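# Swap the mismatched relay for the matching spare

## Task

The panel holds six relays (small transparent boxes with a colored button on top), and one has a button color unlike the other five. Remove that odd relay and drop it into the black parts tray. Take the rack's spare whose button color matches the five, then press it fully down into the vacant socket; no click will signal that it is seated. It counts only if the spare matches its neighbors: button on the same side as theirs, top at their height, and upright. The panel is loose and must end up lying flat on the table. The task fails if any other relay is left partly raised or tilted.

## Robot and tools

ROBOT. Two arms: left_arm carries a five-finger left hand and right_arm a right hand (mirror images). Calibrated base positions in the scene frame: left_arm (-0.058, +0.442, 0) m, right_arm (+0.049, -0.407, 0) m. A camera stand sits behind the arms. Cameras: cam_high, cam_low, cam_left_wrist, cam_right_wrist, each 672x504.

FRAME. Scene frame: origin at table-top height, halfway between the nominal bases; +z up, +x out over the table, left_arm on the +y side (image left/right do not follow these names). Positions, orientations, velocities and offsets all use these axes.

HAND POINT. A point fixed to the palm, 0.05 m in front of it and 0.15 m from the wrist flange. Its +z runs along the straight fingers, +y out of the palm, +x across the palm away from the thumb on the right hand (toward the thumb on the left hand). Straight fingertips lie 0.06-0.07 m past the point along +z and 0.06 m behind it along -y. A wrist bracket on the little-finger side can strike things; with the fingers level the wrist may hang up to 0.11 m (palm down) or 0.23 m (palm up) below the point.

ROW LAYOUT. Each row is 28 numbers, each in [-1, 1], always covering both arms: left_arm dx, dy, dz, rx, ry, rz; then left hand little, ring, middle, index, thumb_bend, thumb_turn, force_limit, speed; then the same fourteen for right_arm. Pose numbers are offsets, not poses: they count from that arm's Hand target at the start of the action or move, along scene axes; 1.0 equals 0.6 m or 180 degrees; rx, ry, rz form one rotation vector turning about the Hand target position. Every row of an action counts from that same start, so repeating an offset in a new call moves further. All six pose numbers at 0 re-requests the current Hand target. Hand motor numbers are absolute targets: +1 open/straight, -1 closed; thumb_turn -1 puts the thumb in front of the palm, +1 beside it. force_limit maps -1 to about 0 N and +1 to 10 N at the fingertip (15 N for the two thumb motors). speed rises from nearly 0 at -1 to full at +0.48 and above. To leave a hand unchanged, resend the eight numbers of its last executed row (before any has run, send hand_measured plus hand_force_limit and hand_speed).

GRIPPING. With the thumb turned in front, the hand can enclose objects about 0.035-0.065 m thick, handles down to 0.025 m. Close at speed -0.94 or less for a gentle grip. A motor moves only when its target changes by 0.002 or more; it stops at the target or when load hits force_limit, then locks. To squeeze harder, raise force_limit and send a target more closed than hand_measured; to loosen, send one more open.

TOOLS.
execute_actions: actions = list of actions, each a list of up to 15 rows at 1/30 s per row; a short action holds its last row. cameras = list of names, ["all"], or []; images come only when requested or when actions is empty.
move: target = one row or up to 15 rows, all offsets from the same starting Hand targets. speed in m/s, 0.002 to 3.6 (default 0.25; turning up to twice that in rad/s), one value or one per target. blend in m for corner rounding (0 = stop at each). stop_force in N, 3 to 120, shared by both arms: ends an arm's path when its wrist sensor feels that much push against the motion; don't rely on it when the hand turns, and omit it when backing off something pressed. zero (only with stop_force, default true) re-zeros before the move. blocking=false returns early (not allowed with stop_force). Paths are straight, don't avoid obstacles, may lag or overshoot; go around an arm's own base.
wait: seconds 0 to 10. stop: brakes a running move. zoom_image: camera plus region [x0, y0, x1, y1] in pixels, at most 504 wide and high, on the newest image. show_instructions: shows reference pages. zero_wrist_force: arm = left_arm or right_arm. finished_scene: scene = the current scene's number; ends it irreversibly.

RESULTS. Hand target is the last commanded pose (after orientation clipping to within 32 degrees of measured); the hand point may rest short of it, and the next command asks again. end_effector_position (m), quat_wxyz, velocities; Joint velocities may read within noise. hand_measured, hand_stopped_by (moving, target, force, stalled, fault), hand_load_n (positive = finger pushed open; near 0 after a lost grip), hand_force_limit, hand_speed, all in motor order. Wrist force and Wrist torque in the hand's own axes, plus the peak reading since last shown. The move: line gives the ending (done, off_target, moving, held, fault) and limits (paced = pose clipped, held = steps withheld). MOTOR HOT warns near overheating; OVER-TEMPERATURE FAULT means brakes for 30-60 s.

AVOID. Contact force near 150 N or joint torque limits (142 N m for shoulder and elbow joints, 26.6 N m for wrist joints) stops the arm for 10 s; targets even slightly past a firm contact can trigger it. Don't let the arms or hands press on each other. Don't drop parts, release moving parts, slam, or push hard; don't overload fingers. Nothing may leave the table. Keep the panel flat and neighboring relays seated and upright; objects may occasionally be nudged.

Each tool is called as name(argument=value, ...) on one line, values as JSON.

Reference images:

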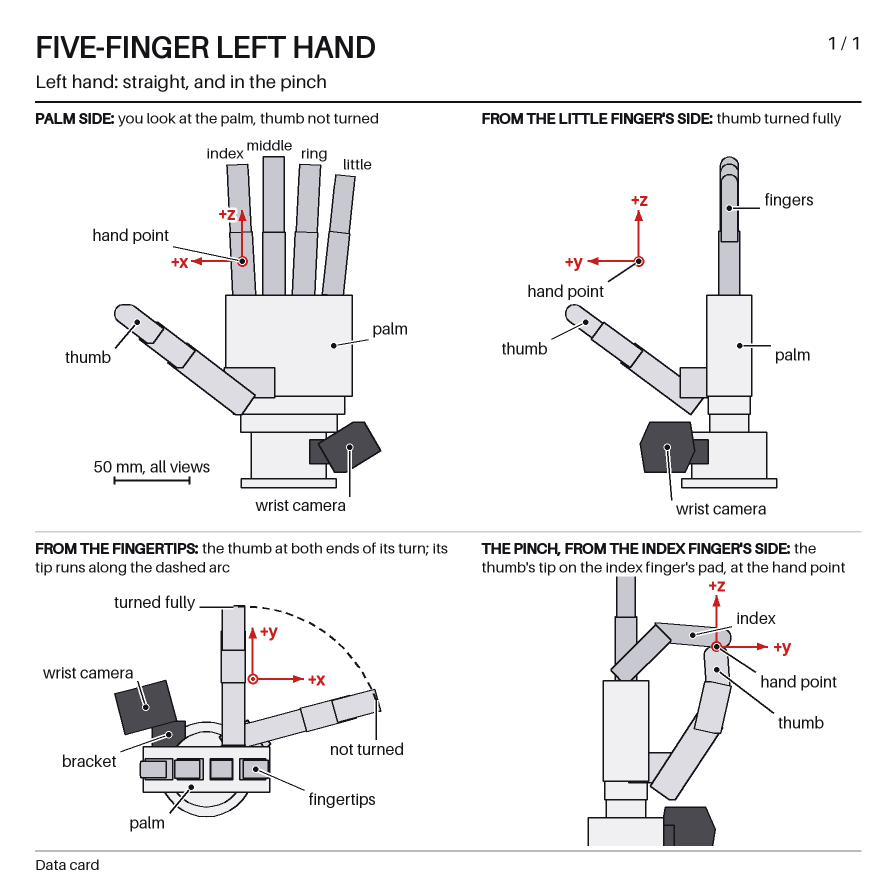

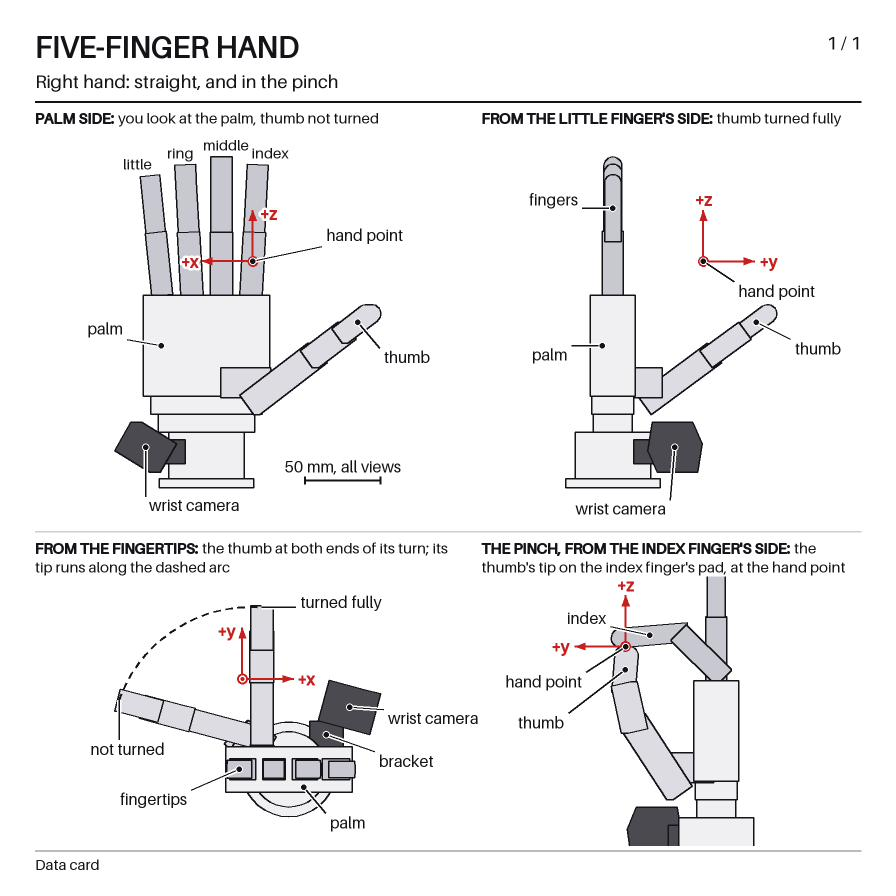

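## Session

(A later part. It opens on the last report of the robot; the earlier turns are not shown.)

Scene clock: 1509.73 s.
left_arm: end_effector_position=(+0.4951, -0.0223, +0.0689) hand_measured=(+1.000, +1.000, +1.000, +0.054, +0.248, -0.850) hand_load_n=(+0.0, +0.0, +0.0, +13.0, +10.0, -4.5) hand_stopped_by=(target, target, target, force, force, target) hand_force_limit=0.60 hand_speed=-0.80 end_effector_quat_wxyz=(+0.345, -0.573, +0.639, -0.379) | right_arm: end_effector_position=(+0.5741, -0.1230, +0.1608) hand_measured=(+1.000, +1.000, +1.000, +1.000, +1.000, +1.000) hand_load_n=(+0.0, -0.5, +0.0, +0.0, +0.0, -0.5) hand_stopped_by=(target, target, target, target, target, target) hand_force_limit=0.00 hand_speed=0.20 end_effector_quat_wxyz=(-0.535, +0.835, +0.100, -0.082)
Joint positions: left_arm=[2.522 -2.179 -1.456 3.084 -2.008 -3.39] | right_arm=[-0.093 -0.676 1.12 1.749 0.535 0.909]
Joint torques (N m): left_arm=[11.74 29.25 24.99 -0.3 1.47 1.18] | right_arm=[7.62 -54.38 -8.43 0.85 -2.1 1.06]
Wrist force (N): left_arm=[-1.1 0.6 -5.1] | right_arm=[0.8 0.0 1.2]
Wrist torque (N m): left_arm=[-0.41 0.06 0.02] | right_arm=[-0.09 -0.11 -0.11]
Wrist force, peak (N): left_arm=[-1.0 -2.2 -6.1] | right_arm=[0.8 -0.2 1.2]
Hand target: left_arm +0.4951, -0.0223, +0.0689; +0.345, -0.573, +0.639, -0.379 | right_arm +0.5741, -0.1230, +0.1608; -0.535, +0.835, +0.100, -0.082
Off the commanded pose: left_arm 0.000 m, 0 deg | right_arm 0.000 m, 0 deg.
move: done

move(target=[[-0.0010,0.00016,0,0,0,0,1,1,1,-0.4,-0.2,-0.85,0.6,-0.8,0,0,0,0,0,0,1,1,1,1,1,1,0,0.2]], speed=0.005)

move(target=[[0,0,-0.006,0,0,0,1,1,1,-0.4,-0.2,-0.85,0.6,-0.8,0,0,0,0,0,0,1,1,1,1,1,1,0,0.2]], speed=0.006, stop_force=5, cameras=["cam_left_wrist","cam_right_wrist"])

Scene clock: 1516.40 s.
left_arm: end_effector_position=(+0.4946, -0.0222, +0.0689) hand_measured=(+1.000, +1.000, +1.000, +0.054, +0.248, -0.850) hand_load_n=(-0.5, +0.0, +0.0, +13.5, +11.0, -3.5) hand_stopped_by=(target, target, target, force, force, target) hand_force_limit=0.60 hand_speed=-0.80 end_effector_quat_wxyz=(+0.345, -0.573, +0.639, -0.379) | right_arm: end_effector_position=(+0.5741, -0.1230, +0.1608) hand_measured=(+1.000, +1.000, +1.000, +1.000, +1.000, +1.000) hand_load_n=(+0.0, -0.5, +0.0, +0.0, -0.5, -0.5) hand_stopped_by=(target, target, target, target, target, target) hand_force_limit=0.00 hand_speed=0.20 end_effector_quat_wxyz=(-0.535, +0.835, +0.100, -0.082)
Joint positions: left_arm=[2.521 -2.178 -1.457 3.084 -2.008 -3.39] | right_arm=[-0.093 -0.676 1.12 1.749 0.535 0.909]
Joint torques (N m): left_arm=[-9.05 55.25 9.74 1.85 -2.23 -1.4] | right_arm=[6.54 -53.9 -9.13 0.9 -2.2 1.1]
Wrist force (N): left_arm=[0.2 -2.9 -1.5] | right_arm=[0.8 -0.1 1.1]
Wrist torque (N m): left_arm=[-0.36 0.10 0.04] | right_arm=[-0.11 -0.11 -0.11]
Wrist force, peak (N): left_arm=[-0.2 -4.0 -5.3] | right_arm=[0.8 -0.4 1.3]
Hand target: left_arm +0.4945, -0.0222, +0.0689; +0.345, -0.573, +0.639, -0.379 | right_arm +0.5741, -0.1230, +0.1608; -0.535, +0.835, +0.100, -0.082
Off the commanded pose: left_arm 0.000 m, 0 deg | right_arm 0.000 m, 0 deg.
move: done

Scene clock: 1517.77 s.
left_arm: end_effector_position=(+0.4946, -0.0222, +0.0686) hand_measured=(+1.000, +1.000, +1.000, +0.054, +0.248, -0.850) hand_load_n=(-0.5, +0.0, +0.0, +14.0, +9.5, -3.5) hand_stopped_by=(target, target, target, force, force, target) hand_force_limit=0.60 hand_speed=-0.80 end_effector_quat_wxyz=(+0.345, -0.573, +0.639, -0.380) | right_arm: end_effector_position=(+0.5741, -0.1230, +0.1608) hand_measured=(+1.000, +1.000, +1.000, +1.000, +1.000, +1.000) hand_load_n=(+0.5, +0.0, +0.0, +0.0, +0.0, +0.0) hand_stopped_by=(target, target, target, target, target, target) hand_force_limit=0.00 hand_speed=0.20 end_effector_quat_wxyz=(-0.535, +0.835, +0.100, -0.082)
Joint positions: left_arm=[2.521 -2.178 -1.458 3.085 -2.008 -3.39] | right_arm=[-0.093 -0.676 1.12 1.749 0.535 0.909]
Joint torques (N m): left_arm=[-7.51 51.54 21.43 -1.9 -0.89 -0.07] | right_arm=[6.54 -53.52 -9.26 0.82 -2.17 1.08]
Wrist force (N): left_arm=[0.6 -8.3 -3.0] | right_arm=[0.7 -0.3 0.9]
Wrist torque (N m): left_arm=[-0.49 0.10 0.09] | right_arm=[-0.13 -0.09 -0.13]
Wrist force, peak (N): left_arm=[0.8 -12.7 -4.3] | right_arm=[0.7 -0.3 1.4]
Hand target: left_arm +0.4946, -0.0222, +0.0686; +0.345, -0.573, +0.639, -0.380 (not the last commanded pose) | right_arm +0.5741, -0.1230, +0.1608; -0.535, +0.835, +0.100, -0.082
Off the commanded pose: left_arm 0.003 m, 0 deg | right_arm 0.000 m, 0 deg.
move: contact (left_arm)
Images, in order (width x height): cam_left_wrist 672x504, cam_right_wrist 672x504.

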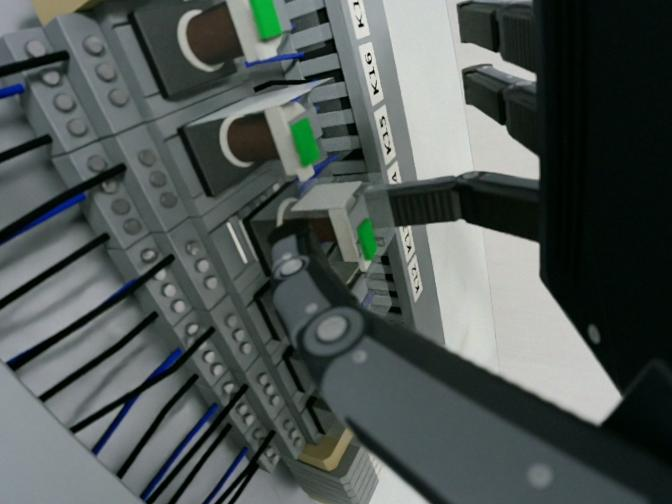

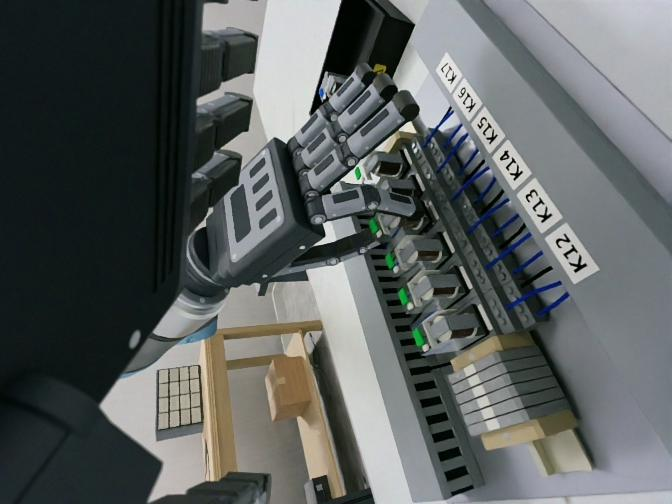

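zoom_image(camera="cam_left_wrist", region=[200, 120, 400, 300])

zoom_image(camera="cam_right_wrist", region=[380, 160, 460, 260])

Scaled by 2.520.

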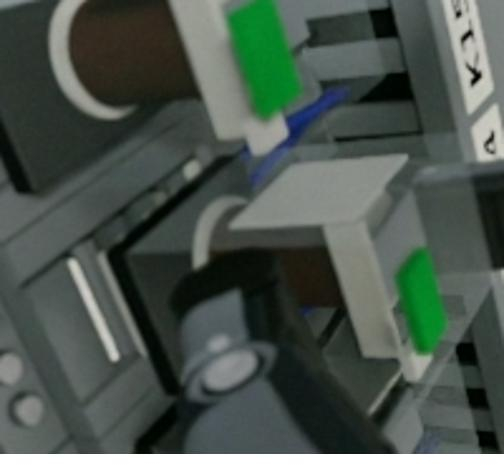

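Scaled by 5.040.

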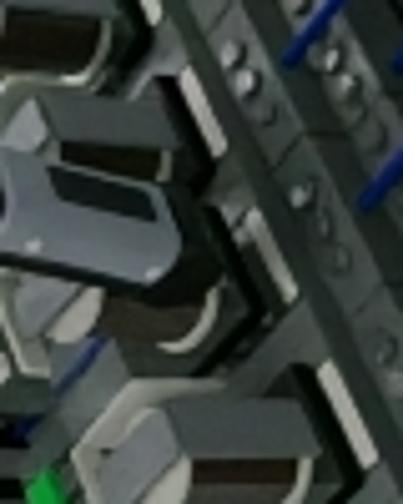

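zoom_image(camera="cam_left_wrist", region=[330, 170, 400, 280])

zoom_image(camera="cam_left_wrist", region=[260, 90, 330, 200])

zoom_image(camera="cam_left_wrist", region=[220, 0, 290, 110])

Scaled by 4.582.

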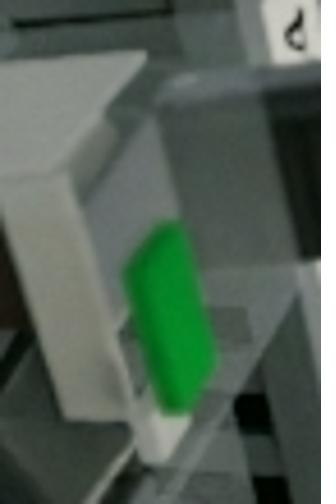

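Scaled by 4.582.

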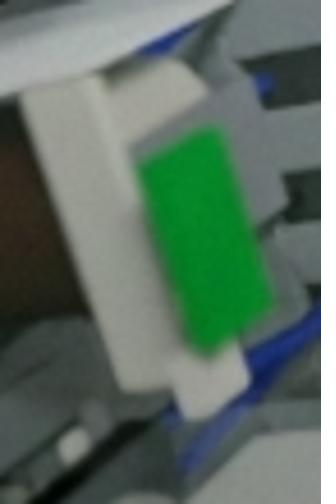

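Scaled by 4.582.

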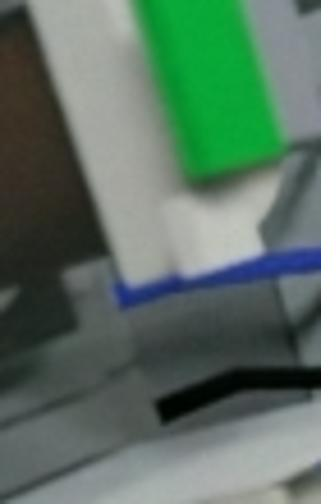

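zoom_image(camera="cam_left_wrist", region=[300, 170, 400, 280])

Scaled by 4.582.

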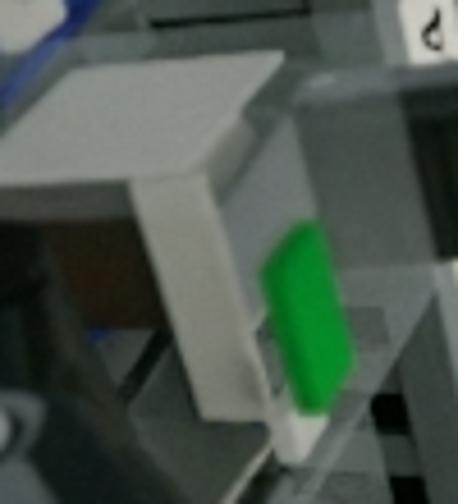

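zoom_image(camera="cam_right_wrist", region=[345, 155, 445, 275])

zoom_image(camera="cam_right_wrist", region=[370, 215, 480, 365])

Scaled by 4.200.

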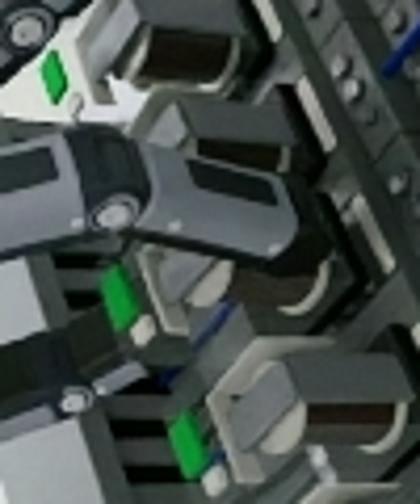

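Scaled by 3.360.

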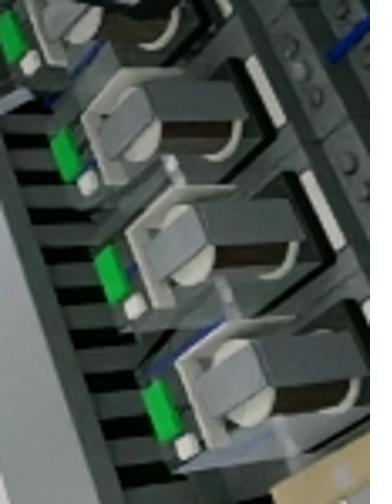

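move(target=[[0,0,0.005,0,0,0,1,1,1,-0.4,-0.2,-0.85,0.6,-0.8,-0.09,-0.262,0.015,0.1043,0.0393,-0.326,1,1,1,1,1,1,0,0.2],[0,0,0.005,0,0,0,1,1,1,-0.4,-0.2,-0.85,0.6,-0.8,-0.182,-0.148,-0.081,0.1043,0.0393,-0.326,1,1,1,1,1,1,0,0.2]], speed=0.25, cameras=["cam_right_wrist","cam_left_wrist"])

Scene clock: 1606.00 s.
left_arm: end_effector_position=(+0.4946, -0.0222, +0.0716) hand_measured=(+1.000, +1.000, +1.000, +0.054, +0.248, -0.850) hand_load_n=(+0.0, +0.0, +0.0, +13.5, +12.0, -3.5) hand_stopped_by=(target, target, target, force, force, target) hand_force_limit=0.60 hand_speed=-0.80 end_effector_quat_wxyz=(+0.345, -0.573, +0.639, -0.380) | right_arm: end_effector_position=(+0.4649, -0.2118, +0.1122) hand_measured=(+1.000, +1.000, +1.000, +1.000, +1.000, +1.000) hand_load_n=(+0.0, +0.0, +0.0, +0.0, +0.0, +0.0) hand_stopped_by=(target, target, target, target, target, target) hand_force_limit=0.00 hand_speed=0.20 end_effector_quat_wxyz=(+0.635, -0.676, +0.340, -0.157)
Joint positions: left_arm=[2.521 -2.175 -1.455 3.079 -2.008 -3.39] | right_arm=[-0.558 -1.392 2.276 -0.203 0.233 2.697]
Joint torques (N m): left_arm=[1.45 55.4 23.44 -1.81 0.2 0.48] | right_arm=[7.63 -27.19 -3.03 -0.5 0.31 1.41]
Wrist force (N): left_arm=[-0.2 -1.6 0.8] | right_arm=[0.7 -0.3 1.4]
Wrist torque (N m): left_arm=[-0.29 0.14 0.02] | right_arm=[-0.13 -0.12 -0.14]
Wrist force, peak (N): left_arm=[0.6 -8.3 -2.9] | right_arm=[1.5 -1.1 1.0]
Hand target: left_arm +0.4946, -0.0222, +0.0716; +0.345, -0.573, +0.639, -0.380 | right_arm +0.4649, -0.2118, +0.1122; +0.635, -0.676, +0.340, -0.157
Off the commanded pose: left_arm 0.000 m, 0 deg | right_arm 0.000 m, 0 deg.
move: done
Images, in order (width x height): cam_left_wrist 672x504, cam_right_wrist 672x504.

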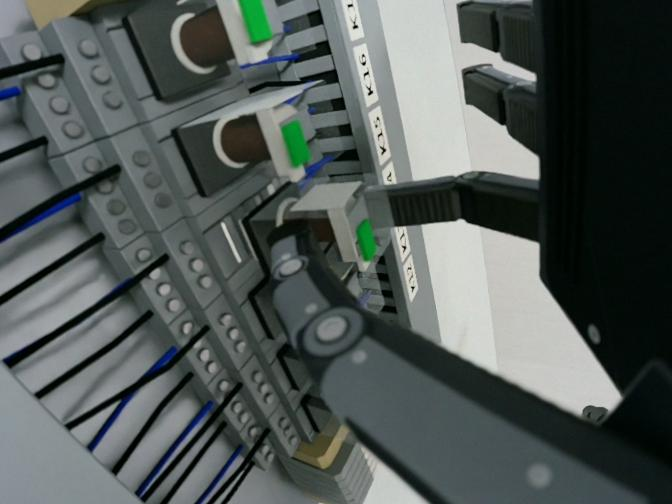

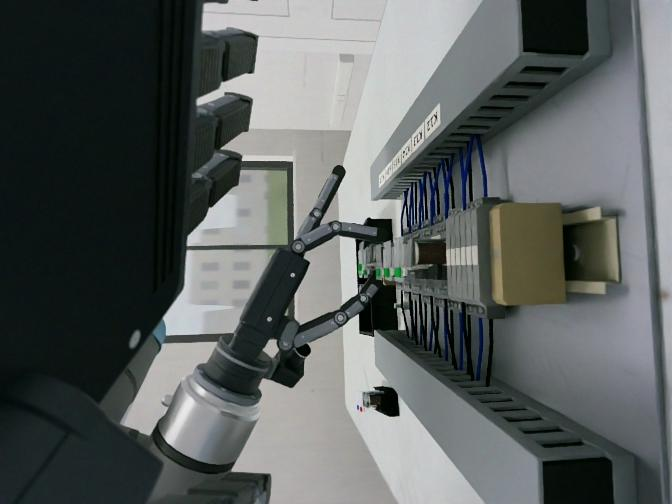

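zoom_image(camera="cam_right_wrist", region=[340, 210, 450, 320])

zoom_image(camera="cam_right_wrist", region=[350, 230, 410, 300])

Scaled by 4.582.

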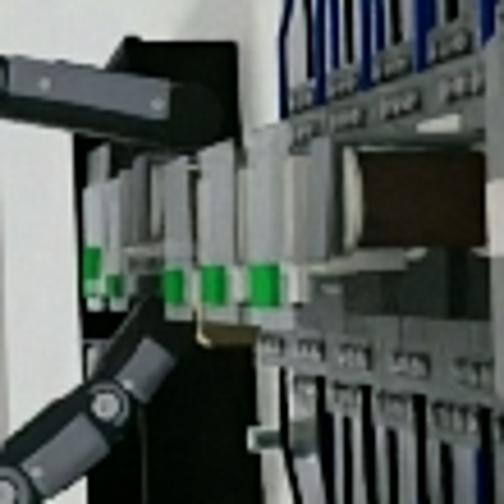

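Scaled by 7.200.

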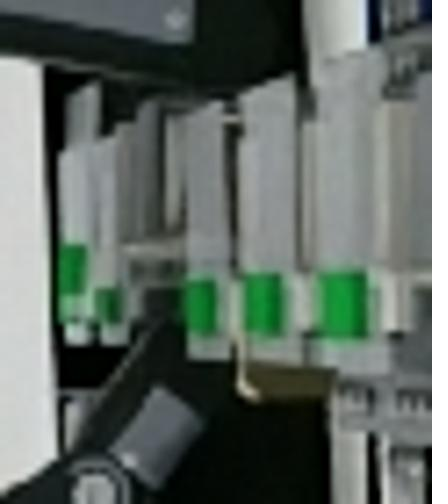

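zoom_image(camera="cam_right_wrist", region=[352, 236, 392, 286])

Scaled by 10.080.

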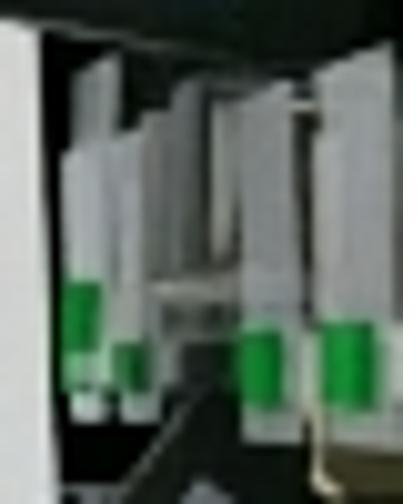

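move(target=[[0,0,0,0,0,0,1,1,1,-0.4,-0.2,-0.85,0.6,-0.8,0.36,-0.12,0.10,0,0,0.5,1,1,1,1,1,1,0,0.2]], speed=0.3, cameras=["cam_right_wrist","cam_high"])

Scene clock: 1649.67 s.
left_arm: end_effector_position=(+0.4946, -0.0222, +0.0716) hand_measured=(+1.000, +1.000, +1.000, +0.054, +0.248, -0.850) hand_load_n=(+0.0, +0.0, +0.0, +13.5, +12.0, -3.0) hand_stopped_by=(target, target, target, force, force, target) hand_force_limit=0.60 hand_speed=-0.80 end_effector_quat_wxyz=(+0.345, -0.573, +0.639, -0.380) | right_arm: end_effector_position=(+0.6787, -0.2837, +0.1722) hand_measured=(+1.000, +1.000, +1.000, +1.000, +1.000, +1.000) hand_load_n=(+0.0, +0.0, +0.0, +0.0, +0.0, -0.5) hand_stopped_by=(target, target, target, target, target, target) hand_force_limit=0.00 hand_speed=0.20 end_effector_quat_wxyz=(-0.620, +0.707, +0.194, -0.280)
Joint positions: left_arm=[2.521 -2.175 -1.455 3.079 -2.008 -3.39] | right_arm=[-0.246 0.003 0.035 3.008 0.908 0.215]
Joint torques (N m): left_arm=[9.22 55.14 23.78 -1.78 0 0.12] | right_arm=[-5.7 -49.53 -22.69 3.67 -1.2 -1.31]
Wrist force (N): left_arm=[-0.2 -1.5 0.9] | right_arm=[0.7 -0.1 1.3]
Wrist torque (N m): left_arm=[-0.29 0.14 0.03] | right_arm=[-0.10 -0.09 0.06]
Wrist force, peak (N): left_arm=[0.0 -1.7 0.9] | right_arm=[1.2 -0.2 1.6]
Hand target: left_arm +0.4946, -0.0222, +0.0716; +0.345, -0.573, +0.639, -0.380 | right_arm +0.6809, -0.2838, +0.1722; -0.560, +0.718, +0.238, -0.338
Off the commanded pose: left_arm 0.000 m, 0 deg | right_arm 0.002 m, 11 deg.
elbow stopped short (right arm): the move would have taken joint 3 (elbow) straighter than the controller allows.
move: off_target (right_arm)
Images, in order (width x height): cam_high 672x504, cam_right_wrist 672x504.

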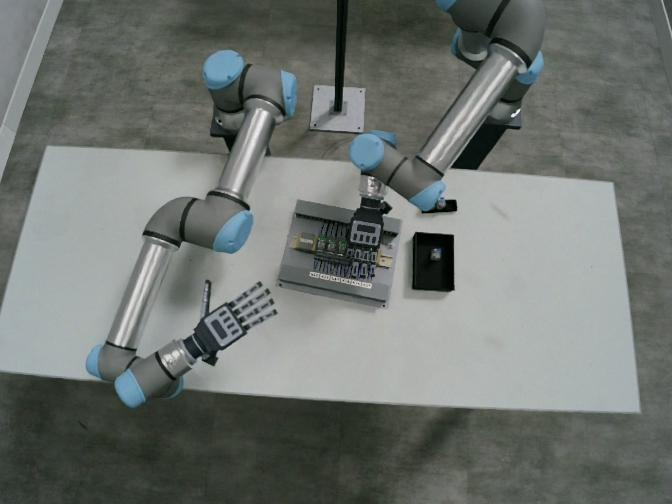

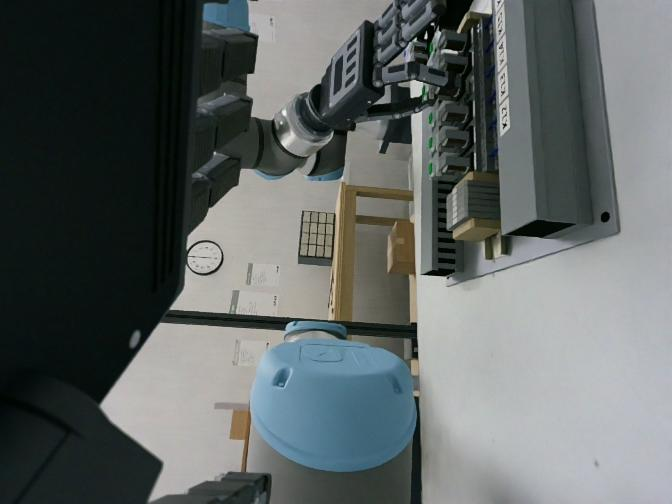

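move(target=[[0,0,0,0,0,0,1,1,1,-0.4,-0.2,-0.85,0.6,-0.8,-0.3,0.0,0,0,0,-0.35,1,1,1,1,1,1,0,0.2],[0,0,0,0,0,0,1,1,1,-0.4,-0.2,-0.85,0.6,-0.8,-0.36,0.15,-0.08,0,0,-0.5,1,1,1,1,1,1,0,0.2]], speed=0.3, cameras=["cam_right_wrist","cam_low"])

zoom_image(camera="cam_low", region=[190, 255, 270, 300])

zoom_image(camera="cam_right_wrist", region=[340, 220, 400, 290])

Scene clock: 1664.50 s.
left_arm: end_effector_position=(+0.4946, -0.0222, +0.0716) hand_measured=(+1.000, +1.000, +1.000, +0.054, +0.248, -0.850) hand_load_n=(+0.0, -0.5, +0.0, +13.5, +12.0, -3.0) hand_stopped_by=(target, target, target, force, force, target) hand_force_limit=0.60 hand_speed=-0.80 end_effector_quat_wxyz=(+0.345, -0.573, +0.639, -0.380) | right_arm: end_effector_position=(+0.4649, -0.1938, +0.1242) hand_measured=(+1.000, +1.000, +1.000, +1.000, +1.000, +1.000) hand_load_n=(+0.0, +0.0, +0.0, +0.0, +0.0, +0.0) hand_stopped_by=(target, target, target, target, target, target) hand_force_limit=0.00 hand_speed=0.20 end_effector_quat_wxyz=(+0.635, -0.676, +0.340, -0.157)
Joint positions: left_arm=[2.521 -2.175 -1.455 3.079 -2.008 -3.39] | right_arm=[-0.497 -0.991 2.622 2.056 -0.283 -0.305]
Joint torques (N m): left_arm=[9.58 54.96 23.53 -1.77 -0.34 -0.49] | right_arm=[8.55 -30.75 7.24 -0.05 -0.32 -1.4]
Wrist force (N): left_arm=[-0.1 -1.2 0.7] | right_arm=[0.4 0.2 1.3]
Wrist torque (N m): left_arm=[-0.24 0.12 0.02] | right_arm=[-0.06 -0.05 0.07]
Wrist force, peak (N): left_arm=[-0.4 -1.6 1.1] | right_arm=[1.4 -0.8 1.7]
Hand target: left_arm +0.4946, -0.0222, +0.0716; +0.345, -0.573, +0.639, -0.380 | right_arm +0.4649, -0.1938, +0.1242; +0.635, -0.676, +0.340, -0.157
Off the commanded pose: left_arm 0.000 m, 0 deg | right_arm 0.000 m, 0 deg.
move: done
Images, in order (width x height): cam_low 672x504, cam_right_wrist 672x504.

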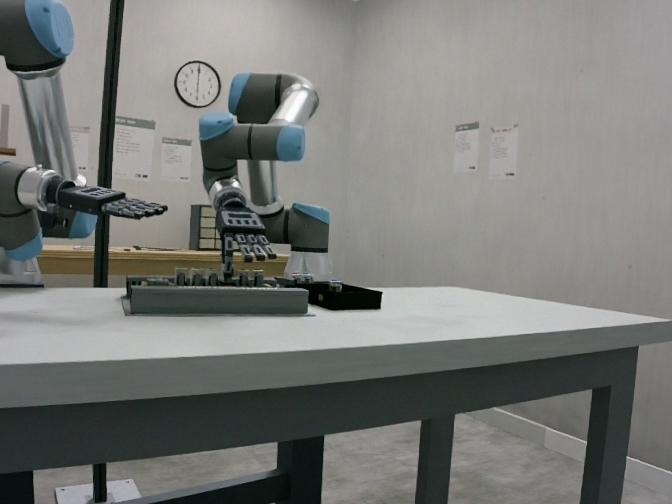

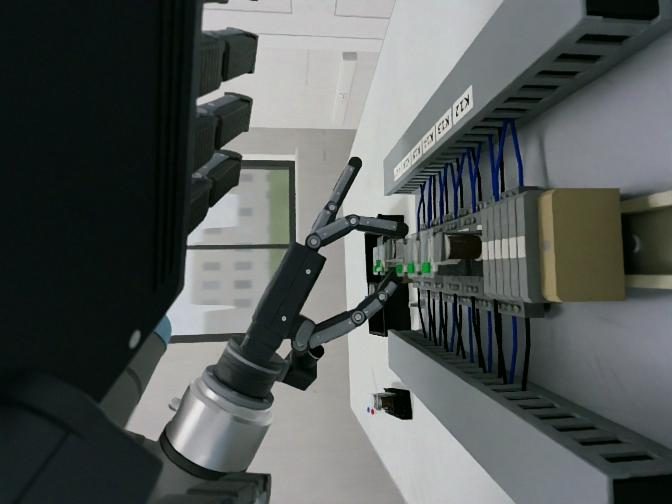

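Scaled by 6.300.

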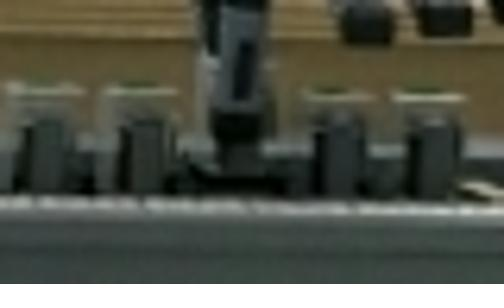

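Scaled by 7.200.

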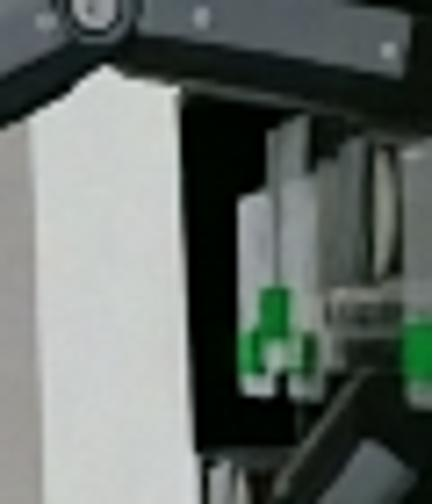

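move(target=[[-0.00545,0.0029,0.0,-0.0022,-0.0137,0,1,1,1,-0.4,-0.2,-0.85,0.6,-0.8,0.0,0.033,0,0,0,0,1,1,1,1,1,1,0,0.2]], speed=0.05, cameras=["cam_right_wrist","cam_low","cam_left_wrist"])

zoom_image(camera="cam_low", region=[190, 255, 270, 300])

zoom_image(camera="cam_right_wrist", region=[350, 220, 410, 290])

zoom_image(camera="cam_left_wrist", region=[200, 80, 400, 300])

Scene clock: 1678.80 s.
left_arm: end_effector_position=(+0.4913, -0.0205, +0.0716) hand_measured=(+1.000, +1.000, +1.000, +0.054, +0.248, -0.850) hand_load_n=(+0.0, -0.5, +0.0, +13.5, +12.0, -3.0) hand_stopped_by=(target, target, target, force, force, target) hand_force_limit=0.60 hand_speed=-0.80 end_effector_quat_wxyz=(+0.356, -0.566, +0.630, -0.394) | right_arm: end_effector_position=(+0.4649, -0.1740, +0.1242) hand_measured=(+1.000, +1.000, +1.000, +1.000, +1.000, +1.000) hand_load_n=(+0.0, +0.0, +0.0, -0.5, +0.0, -0.5) hand_stopped_by=(target, target, target, target, target, target) hand_force_limit=0.00 hand_speed=0.20 end_effector_quat_wxyz=(+0.635, -0.676, +0.340, -0.157)
Joint positions: left_arm=[2.514 -2.155 -1.508 3.157 -2.023 -3.376] | right_arm=[-0.428 -0.972 2.596 1.964 -0.343 -0.2]
Joint torques (N m): left_arm=[-10.07 54.87 10.82 1.67 -2.03 1.18] | right_arm=[8.16 -16 -5.39 -3.66 -0.41 1.42]
Wrist force (N): left_arm=[-0.1 -1.5 0.8] | right_arm=[0.3 0.1 1.5]
Wrist torque (N m): left_arm=[-0.28 0.12 -0.01] | right_arm=[-0.06 -0.03 -0.19]
Wrist force, peak (N): left_arm=[-0.1 -1.8 0.8] | right_arm=[0.0 -0.2 1.6]
Hand target: left_arm +0.4913, -0.0205, +0.0716; +0.356, -0.566, +0.630, -0.394 | right_arm +0.4649, -0.1740, +0.1242; +0.635, -0.676, +0.340, -0.157
Off the commanded pose: left_arm 0.000 m, 0 deg | right_arm 0.000 m, 0 deg.
move: done
Images, in order (width x height): cam_low 672x504, cam_left_wrist 672x504, cam_right_wrist 672x504.

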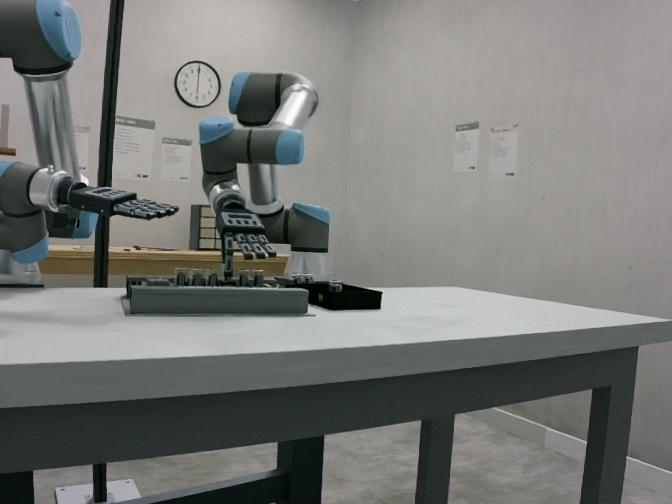

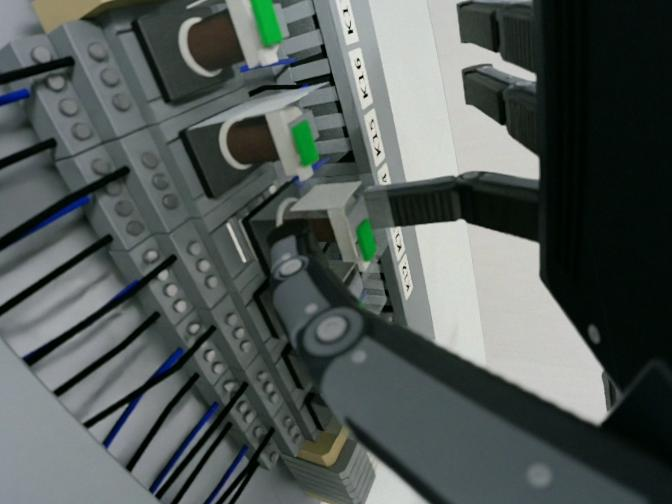

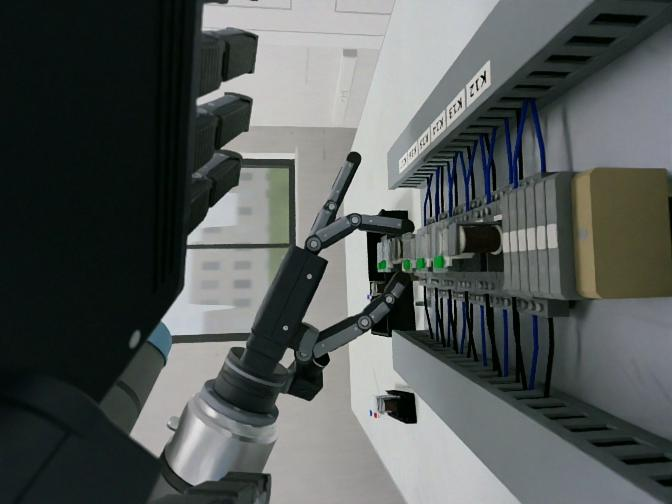

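Scaled by 6.300.

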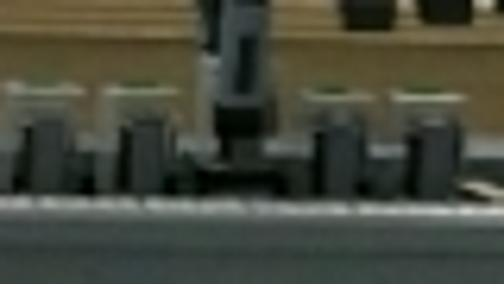

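Scaled by 7.200.

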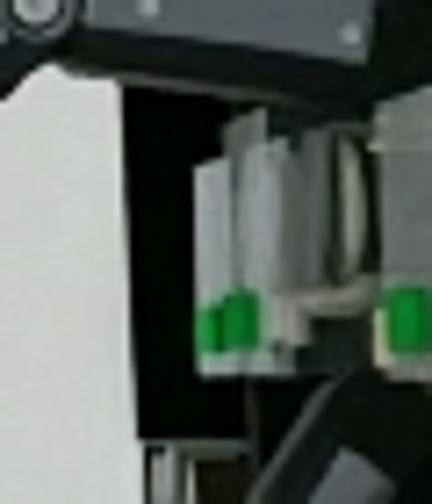

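Scaled by 2.291.

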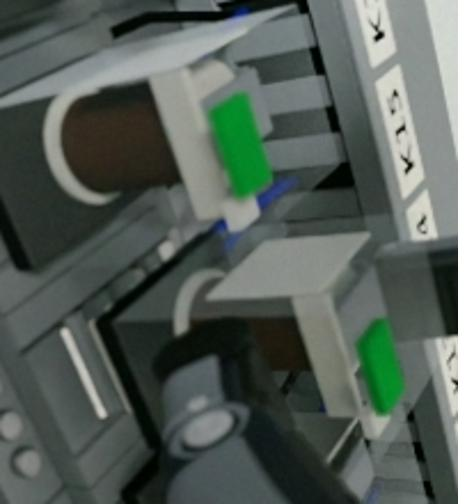

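zoom_image(camera="cam_right_wrist", region=[372, 232, 412, 276])

Scaled by 11.455.

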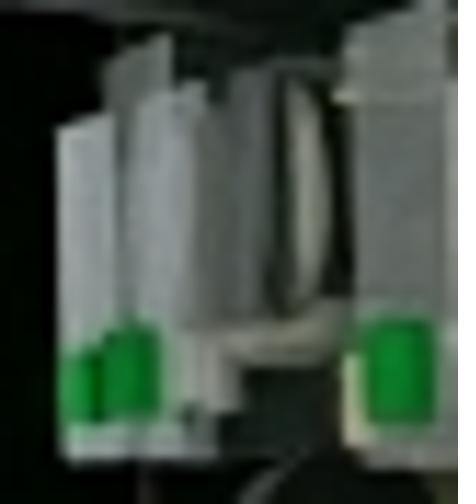

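move(target=[[-0.0006,0.0001,-0.02,0,0,0,1,1,1,-0.4,-0.2,-0.85,0.6,-0.8,0,0,0,0,0,0,1,1,1,1,1,1,0,0.2]], speed=0.008, stop_force=5, cameras=["cam_left_wrist","cam_right_wrist"])

zoom_image(camera="cam_left_wrist", region=[200, 80, 400, 300])

zoom_image(camera="cam_right_wrist", region=[372, 232, 412, 276])

Scene clock: 1688.97 s.
left_arm: end_effector_position=(+0.4912, -0.0205, +0.0669) hand_measured=(+1.000, +1.000, +1.000, +0.054, +0.248, -0.850) hand_load_n=(+0.0, +0.0, +0.0, +14.5, +10.0, -3.5) hand_stopped_by=(target, target, target, force, force, target) hand_force_limit=0.60 hand_speed=-0.80 end_effector_quat_wxyz=(+0.356, -0.566, +0.630, -0.394) | right_arm: end_effector_position=(+0.4649, -0.1740, +0.1242) hand_measured=(+1.000, +1.000, +1.000, +1.000, +1.000, +1.000) hand_load_n=(+0.0, -0.5, +0.0, +0.0, +0.0, -0.5) hand_stopped_by=(target, target, target, target, target, target) hand_force_limit=0.00 hand_speed=0.20 end_effector_quat_wxyz=(+0.635, -0.676, +0.340, -0.157)
Joint positions: left_arm=[2.514 -2.16 -1.512 3.167 -2.024 -3.376] | right_arm=[-0.428 -0.972 2.595 1.964 -0.344 -0.2]
Joint torques (N m): left_arm=[-5.95 53.78 23.1 -1.25 -0.25 0.87] | right_arm=[8.38 -14.26 -5.2 -3.53 -0.5 1.48]
Wrist force (N): left_arm=[-0.2 -2.9 0.1] | right_arm=[0.6 -0.1 1.4]
Wrist torque (N m): left_arm=[-0.35 0.14 0.01] | right_arm=[-0.11 -0.08 -0.17]
Wrist force, peak (N): left_arm=[0.0 -9.0 -3.5] | right_arm=[0.3 0.1 1.6]
Hand target: left_arm +0.4912, -0.0205, +0.0669; +0.356, -0.566, +0.630, -0.394 (not the last commanded pose) | right_arm +0.4649, -0.1740, +0.1242; +0.635, -0.676, +0.340, -0.157
Off the commanded pose: left_arm 0.007 m, 0 deg | right_arm 0.000 m, 0 deg.
move: contact (left_arm)
Images, in order (width x height): cam_left_wrist 672x504, cam_right_wrist 672x504.

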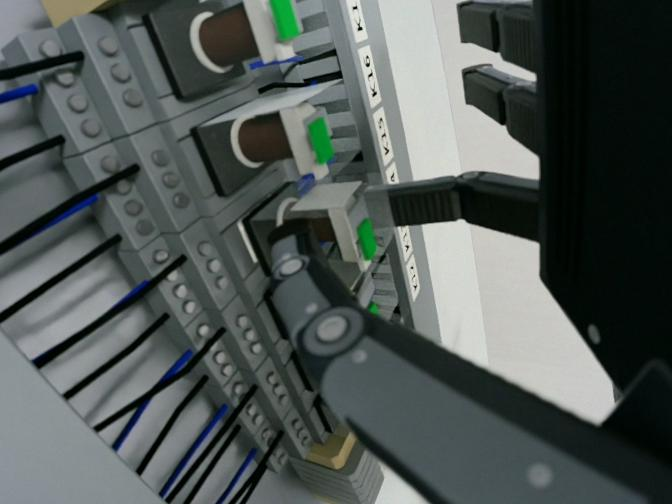

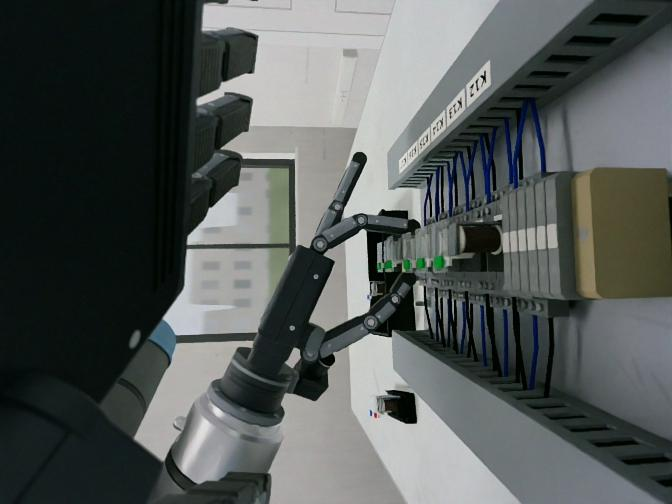

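Scaled by 2.291.

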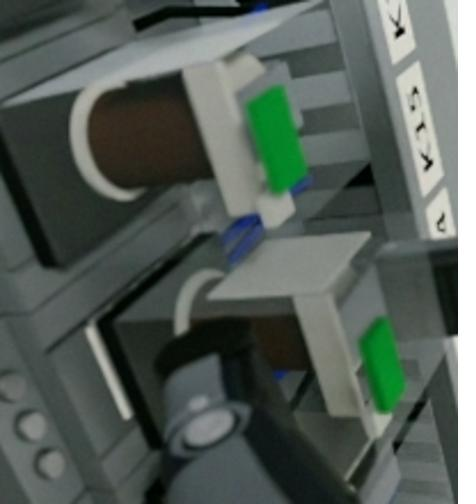

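Scaled by 11.455.

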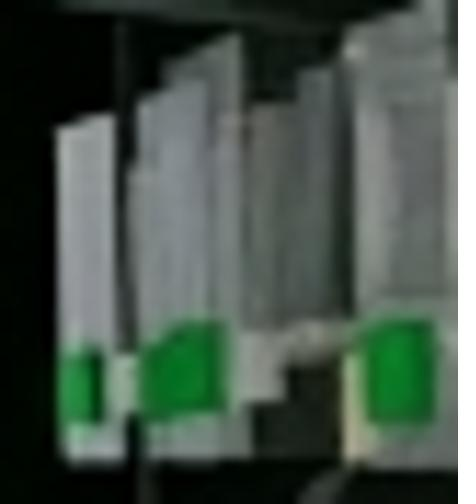

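move(target=[[0,0,-0.0008,0,0,0,1,1,1,-0.4,-0.2,-0.85,0.6,-0.8,0,0,0,0,0,0,1,1,1,1,1,1,0,0.2]], speed=0.005)

move(target=[[0.0008,-0.00013,0,0,0,0,1,1,1,-0.4,-0.2,-0.85,0.6,-0.8,0,0,0,0,0,0,1,1,1,1,1,1,0,0.2]], speed=0.005)

move(target=[[-0.0008,0.00013,0,0,0,0,1,1,1,-0.4,-0.2,-0.85,0.6,-0.8,0,0,0,0,0,0,1,1,1,1,1,1,0,0.2]], speed=0.005)

move(target=[[-0.0008,0.00013,0,0,0,0,1,1,1,-0.4,-0.2,-0.85,0.6,-0.8,0,0,0,0,0,0,1,1,1,1,1,1,0,0.2]], speed=0.005)

move(target=[[-0.0008,0.00013,0,0,0,0,1,1,1,-0.4,-0.2,-0.85,0.6,-0.8,0,0,0,0,0,0,1,1,1,1,1,1,0,0.2]], speed=0.005)

Scene clock: 1700.20 s.
left_arm: end_effector_position=(+0.4912, -0.0205, +0.0665) hand_measured=(+1.000, +1.000, +1.000, +0.054, +0.248, -0.850) hand_load_n=(+0.0, +0.0, +0.0, +14.5, +9.0, -3.5) hand_stopped_by=(target, target, target, force, force, target) hand_force_limit=0.60 hand_speed=-0.80 end_effector_quat_wxyz=(+0.356, -0.566, +0.630, -0.394) | right_arm: end_effector_position=(+0.4649, -0.1740, +0.1242) hand_measured=(+1.000, +1.000, +1.000, +1.000, +1.000, +1.000) hand_load_n=(+0.0, +0.0, +0.0, +0.0, +0.0, +0.0) hand_stopped_by=(target, target, target, target, target, target) hand_force_limit=0.00 hand_speed=0.20 end_effector_quat_wxyz=(+0.635, -0.676, +0.340, -0.157)
Joint positions: left_arm=[2.514 -2.16 -1.513 3.168 -2.024 -3.376] | right_arm=[-0.428 -0.972 2.595 1.964 -0.344 -0.2]
Joint torques (N m): left_arm=[6.18 24.22 6.96 0.81 0.42 1.09] | right_arm=[7.94 -14.32 -5.4 -3.52 -0.53 1.44]
Wrist force (N): left_arm=[0.1 -9.8 -3.0] | right_arm=[0.3 -0.1 1.2]
Wrist torque (N m): left_arm=[-0.54 0.11 0.07] | right_arm=[-0.09 -0.02 -0.20]
Wrist force, peak (N): left_arm=[0.1 -9.8 -3.0] | right_arm=[0.2 0.1 1.6]
Hand target: left_arm +0.4912, -0.0205, +0.0664; +0.356, -0.566, +0.630, -0.394 | right_arm +0.4649, -0.1740, +0.1242; +0.635, -0.676, +0.340, -0.157
Off the commanded pose: left_arm 0.000 m, 0 deg | right_arm 0.000 m, 0 deg.
move: done

Scene clock: 1700.90 s.
left_arm: end_effector_position=(+0.4916, -0.0206, +0.0664) hand_measured=(+1.000, +1.000, +1.000, +0.054, +0.248, -0.850) hand_load_n=(+0.0, +0.0, +0.0, +14.0, +8.5, -3.5) hand_stopped_by=(target, target, target, force, force, target) hand_force_limit=0.60 hand_speed=-0.80 end_effector_quat_wxyz=(+0.356, -0.566, +0.630, -0.394) | right_arm: end_effector_position=(+0.4649, -0.1740, +0.1242) hand_measured=(+1.000, +1.000, +1.000, +1.000, +1.000, +1.000) hand_load_n=(+0.0, +0.0, +0.0, +0.0, +0.0, -0.5) hand_stopped_by=(target, target, target, target, target, target) hand_force_limit=0.00 hand_speed=0.20 end_effector_quat_wxyz=(+0.635, -0.676, +0.340, -0.157)
Joint positions: left_arm=[2.515 -2.161 -1.512 3.167 -2.023 -3.376] | right_arm=[-0.428 -0.972 2.595 1.964 -0.344 -0.2]
Joint torques (N m): left_arm=[11.52 24.83 22.05 -1.67 1.5 1.38] | right_arm=[8.22 -14.55 -5.09 -3.59 -0.53 1.46]
Wrist force (N): left_arm=[-0.6 -7.3 -5.9] | right_arm=[0.3 0.0 1.4]
Wrist torque (N m): left_arm=[-0.52 0.10 0.05] | right_arm=[-0.09 -0.03 -0.19]
Wrist force, peak (N): left_arm=[0.2 -12.5 -3.1] | right_arm=[0.5 -0.1 1.5]
Hand target: left_arm +0.4917, -0.0206, +0.0664; +0.356, -0.566, +0.630, -0.394 | right_arm +0.4649, -0.1740, +0.1242; +0.635, -0.676, +0.340, -0.157
Off the commanded pose: left_arm 0.000 m, 0 deg | right_arm 0.000 m, 0 deg.
move: done

Scene clock: 1701.60 s.
left_arm: end_effector_position=(+0.4912, -0.0205, +0.0664) hand_measured=(+1.000, +1.000, +1.000, +0.054, +0.248, -0.850) hand_load_n=(+0.0, +0.0, +0.0, +15.5, +8.0, -3.5) hand_stopped_by=(target, target, target, force, force, target) hand_force_limit=0.60 hand_speed=-0.80 end_effector_quat_wxyz=(+0.356, -0.566, +0.630, -0.394) | right_arm: end_effector_position=(+0.4649, -0.1740, +0.1242) hand_measured=(+1.000, +1.000, +1.000, +1.000, +1.000, +1.000) hand_load_n=(+0.0, +0.0, +0.0, -0.5, +0.0, -0.5) hand_stopped_by=(target, target, target, target, target, target) hand_force_limit=0.00 hand_speed=0.20 end_effector_quat_wxyz=(+0.635, -0.676, +0.340, -0.157)
Joint positions: left_arm=[2.514 -2.161 -1.513 3.168 -2.024 -3.376] | right_arm=[-0.428 -0.972 2.595 1.964 -0.344 -0.2]
Joint torques (N m): left_arm=[-9.59 51.01 6.89 0.5 -1.93 -1.24] | right_arm=[8.37 -14.79 -5.27 -3.44 -0.5 1.42]
Wrist force (N): left_arm=[0.4 -7.8 0.0] | right_arm=[0.2 -0.1 1.4]
Wrist torque (N m): left_arm=[-0.45 0.13 0.04] | right_arm=[-0.11 -0.02 -0.20]
Wrist force, peak (N): left_arm=[0.0 -11.1 -4.5] | right_arm=[0.4 0.0 1.5]
Hand target: left_arm +0.4912, -0.0205, +0.0664; +0.356, -0.566, +0.630, -0.394 | right_arm +0.4649, -0.1740, +0.1242; +0.635, -0.676, +0.340, -0.157
Off the commanded pose: left_arm 0.000 m, 0 deg | right_arm 0.000 m, 0 deg.
move: done

Scene clock: 1702.30 s.
left_arm: end_effector_position=(+0.4907, -0.0204, +0.0665) hand_measured=(+1.000, +1.000, +1.000, +0.054, +0.248, -0.850) hand_load_n=(+0.0, +0.0, +0.0, +16.0, +8.5, -3.0) hand_stopped_by=(target, target, target, force, force, target) hand_force_limit=0.60 hand_speed=-0.80 end_effector_quat_wxyz=(+0.356, -0.566, +0.630, -0.394) | right_arm: end_effector_position=(+0.4649, -0.1740, +0.1242) hand_measured=(+1.000, +1.000, +1.000, +1.000, +1.000, +1.000) hand_load_n=(+0.0, +0.0, +0.0, +0.0, +0.0, -0.5) hand_stopped_by=(target, target, target, target, target, target) hand_force_limit=0.00 hand_speed=0.20 end_effector_quat_wxyz=(+0.635, -0.676, +0.340, -0.157)
Joint positions: left_arm=[2.514 -2.16 -1.514 3.168 -2.024 -3.376] | right_arm=[-0.428 -0.972 2.595 1.964 -0.344 -0.2]
Joint torques (N m): left_arm=[-11.25 48.9 5.06 -0.75 -1.85 -1.15] | right_arm=[7.59 -14.62 -5.18 -3.4 -0.56 1.36]
Wrist force (N): left_arm=[1.3 -12.7 2.6] | right_arm=[0.5 0.0 1.3]
Wrist torque (N m): left_arm=[-0.52 0.16 0.14] | right_arm=[-0.08 -0.05 -0.18]
Wrist force, peak (N): left_arm=[1.2 -13.2 2.3] | right_arm=[0.4 -0.2 1.5]
Hand target: left_arm +0.4907, -0.0204, +0.0664; +0.356, -0.566, +0.630, -0.394 | right_arm +0.4649, -0.1740, +0.1242; +0.635, -0.676, +0.340, -0.157
Off the commanded pose: left_arm 0.000 m, 0 deg | right_arm 0.000 m, 0 deg.
move: done

Scene clock: 1703.00 s.
left_arm: end_effector_position=(+0.4903, -0.0203, +0.0665) hand_measured=(+1.000, +1.000, +1.000, +0.054, +0.248, -0.850) hand_load_n=(+0.0, +0.0, +0.0, +17.0, +8.5, -2.5) hand_stopped_by=(target, target, target, force, force, target) hand_force_limit=0.60 hand_speed=-0.80 end_effector_quat_wxyz=(+0.356, -0.566, +0.630, -0.394) | right_arm: end_effector_position=(+0.4649, -0.1740, +0.1242) hand_measured=(+1.000, +1.000, +1.000, +1.000, +1.000, +1.000) hand_load_n=(-0.5, +0.0, -0.5, +0.0, +0.0, -0.5) hand_stopped_by=(target, target, target, target, target, target) hand_force_limit=0.00 hand_speed=0.20 end_effector_quat_wxyz=(+0.635, -0.676, +0.340, -0.157)
Joint positions: left_arm=[2.514 -2.159 -1.515 3.169 -2.024 -3.376] | right_arm=[-0.428 -0.972 2.595 1.964 -0.344 -0.2]
Joint torques (N m): left_arm=[-11.59 47.9 2.14 -1.92 -1.61 -0.96] | right_arm=[8.32 -14.1 -4.67 -3.44 -0.47 1.43]
Wrist force (N): left_arm=[2.2 -17.4 4.5] | right_arm=[0.4 -0.2 1.4]
Wrist torque (N m): left_arm=[-0.52 0.15 0.22] | right_arm=[-0.11 -0.04 -0.19]
Wrist force, peak (N): left_arm=[2.2 -17.4 4.5] | right_arm=[0.2 0.0 1.6]
Hand target: left_arm +0.4902, -0.0203, +0.0664; +0.356, -0.566, +0.630, -0.394 | right_arm +0.4649, -0.1740, +0.1242; +0.635, -0.676, +0.340, -0.157
Off the commanded pose: left_arm 0.000 m, 0 deg | right_arm 0.000 m, 0 deg.
move: done


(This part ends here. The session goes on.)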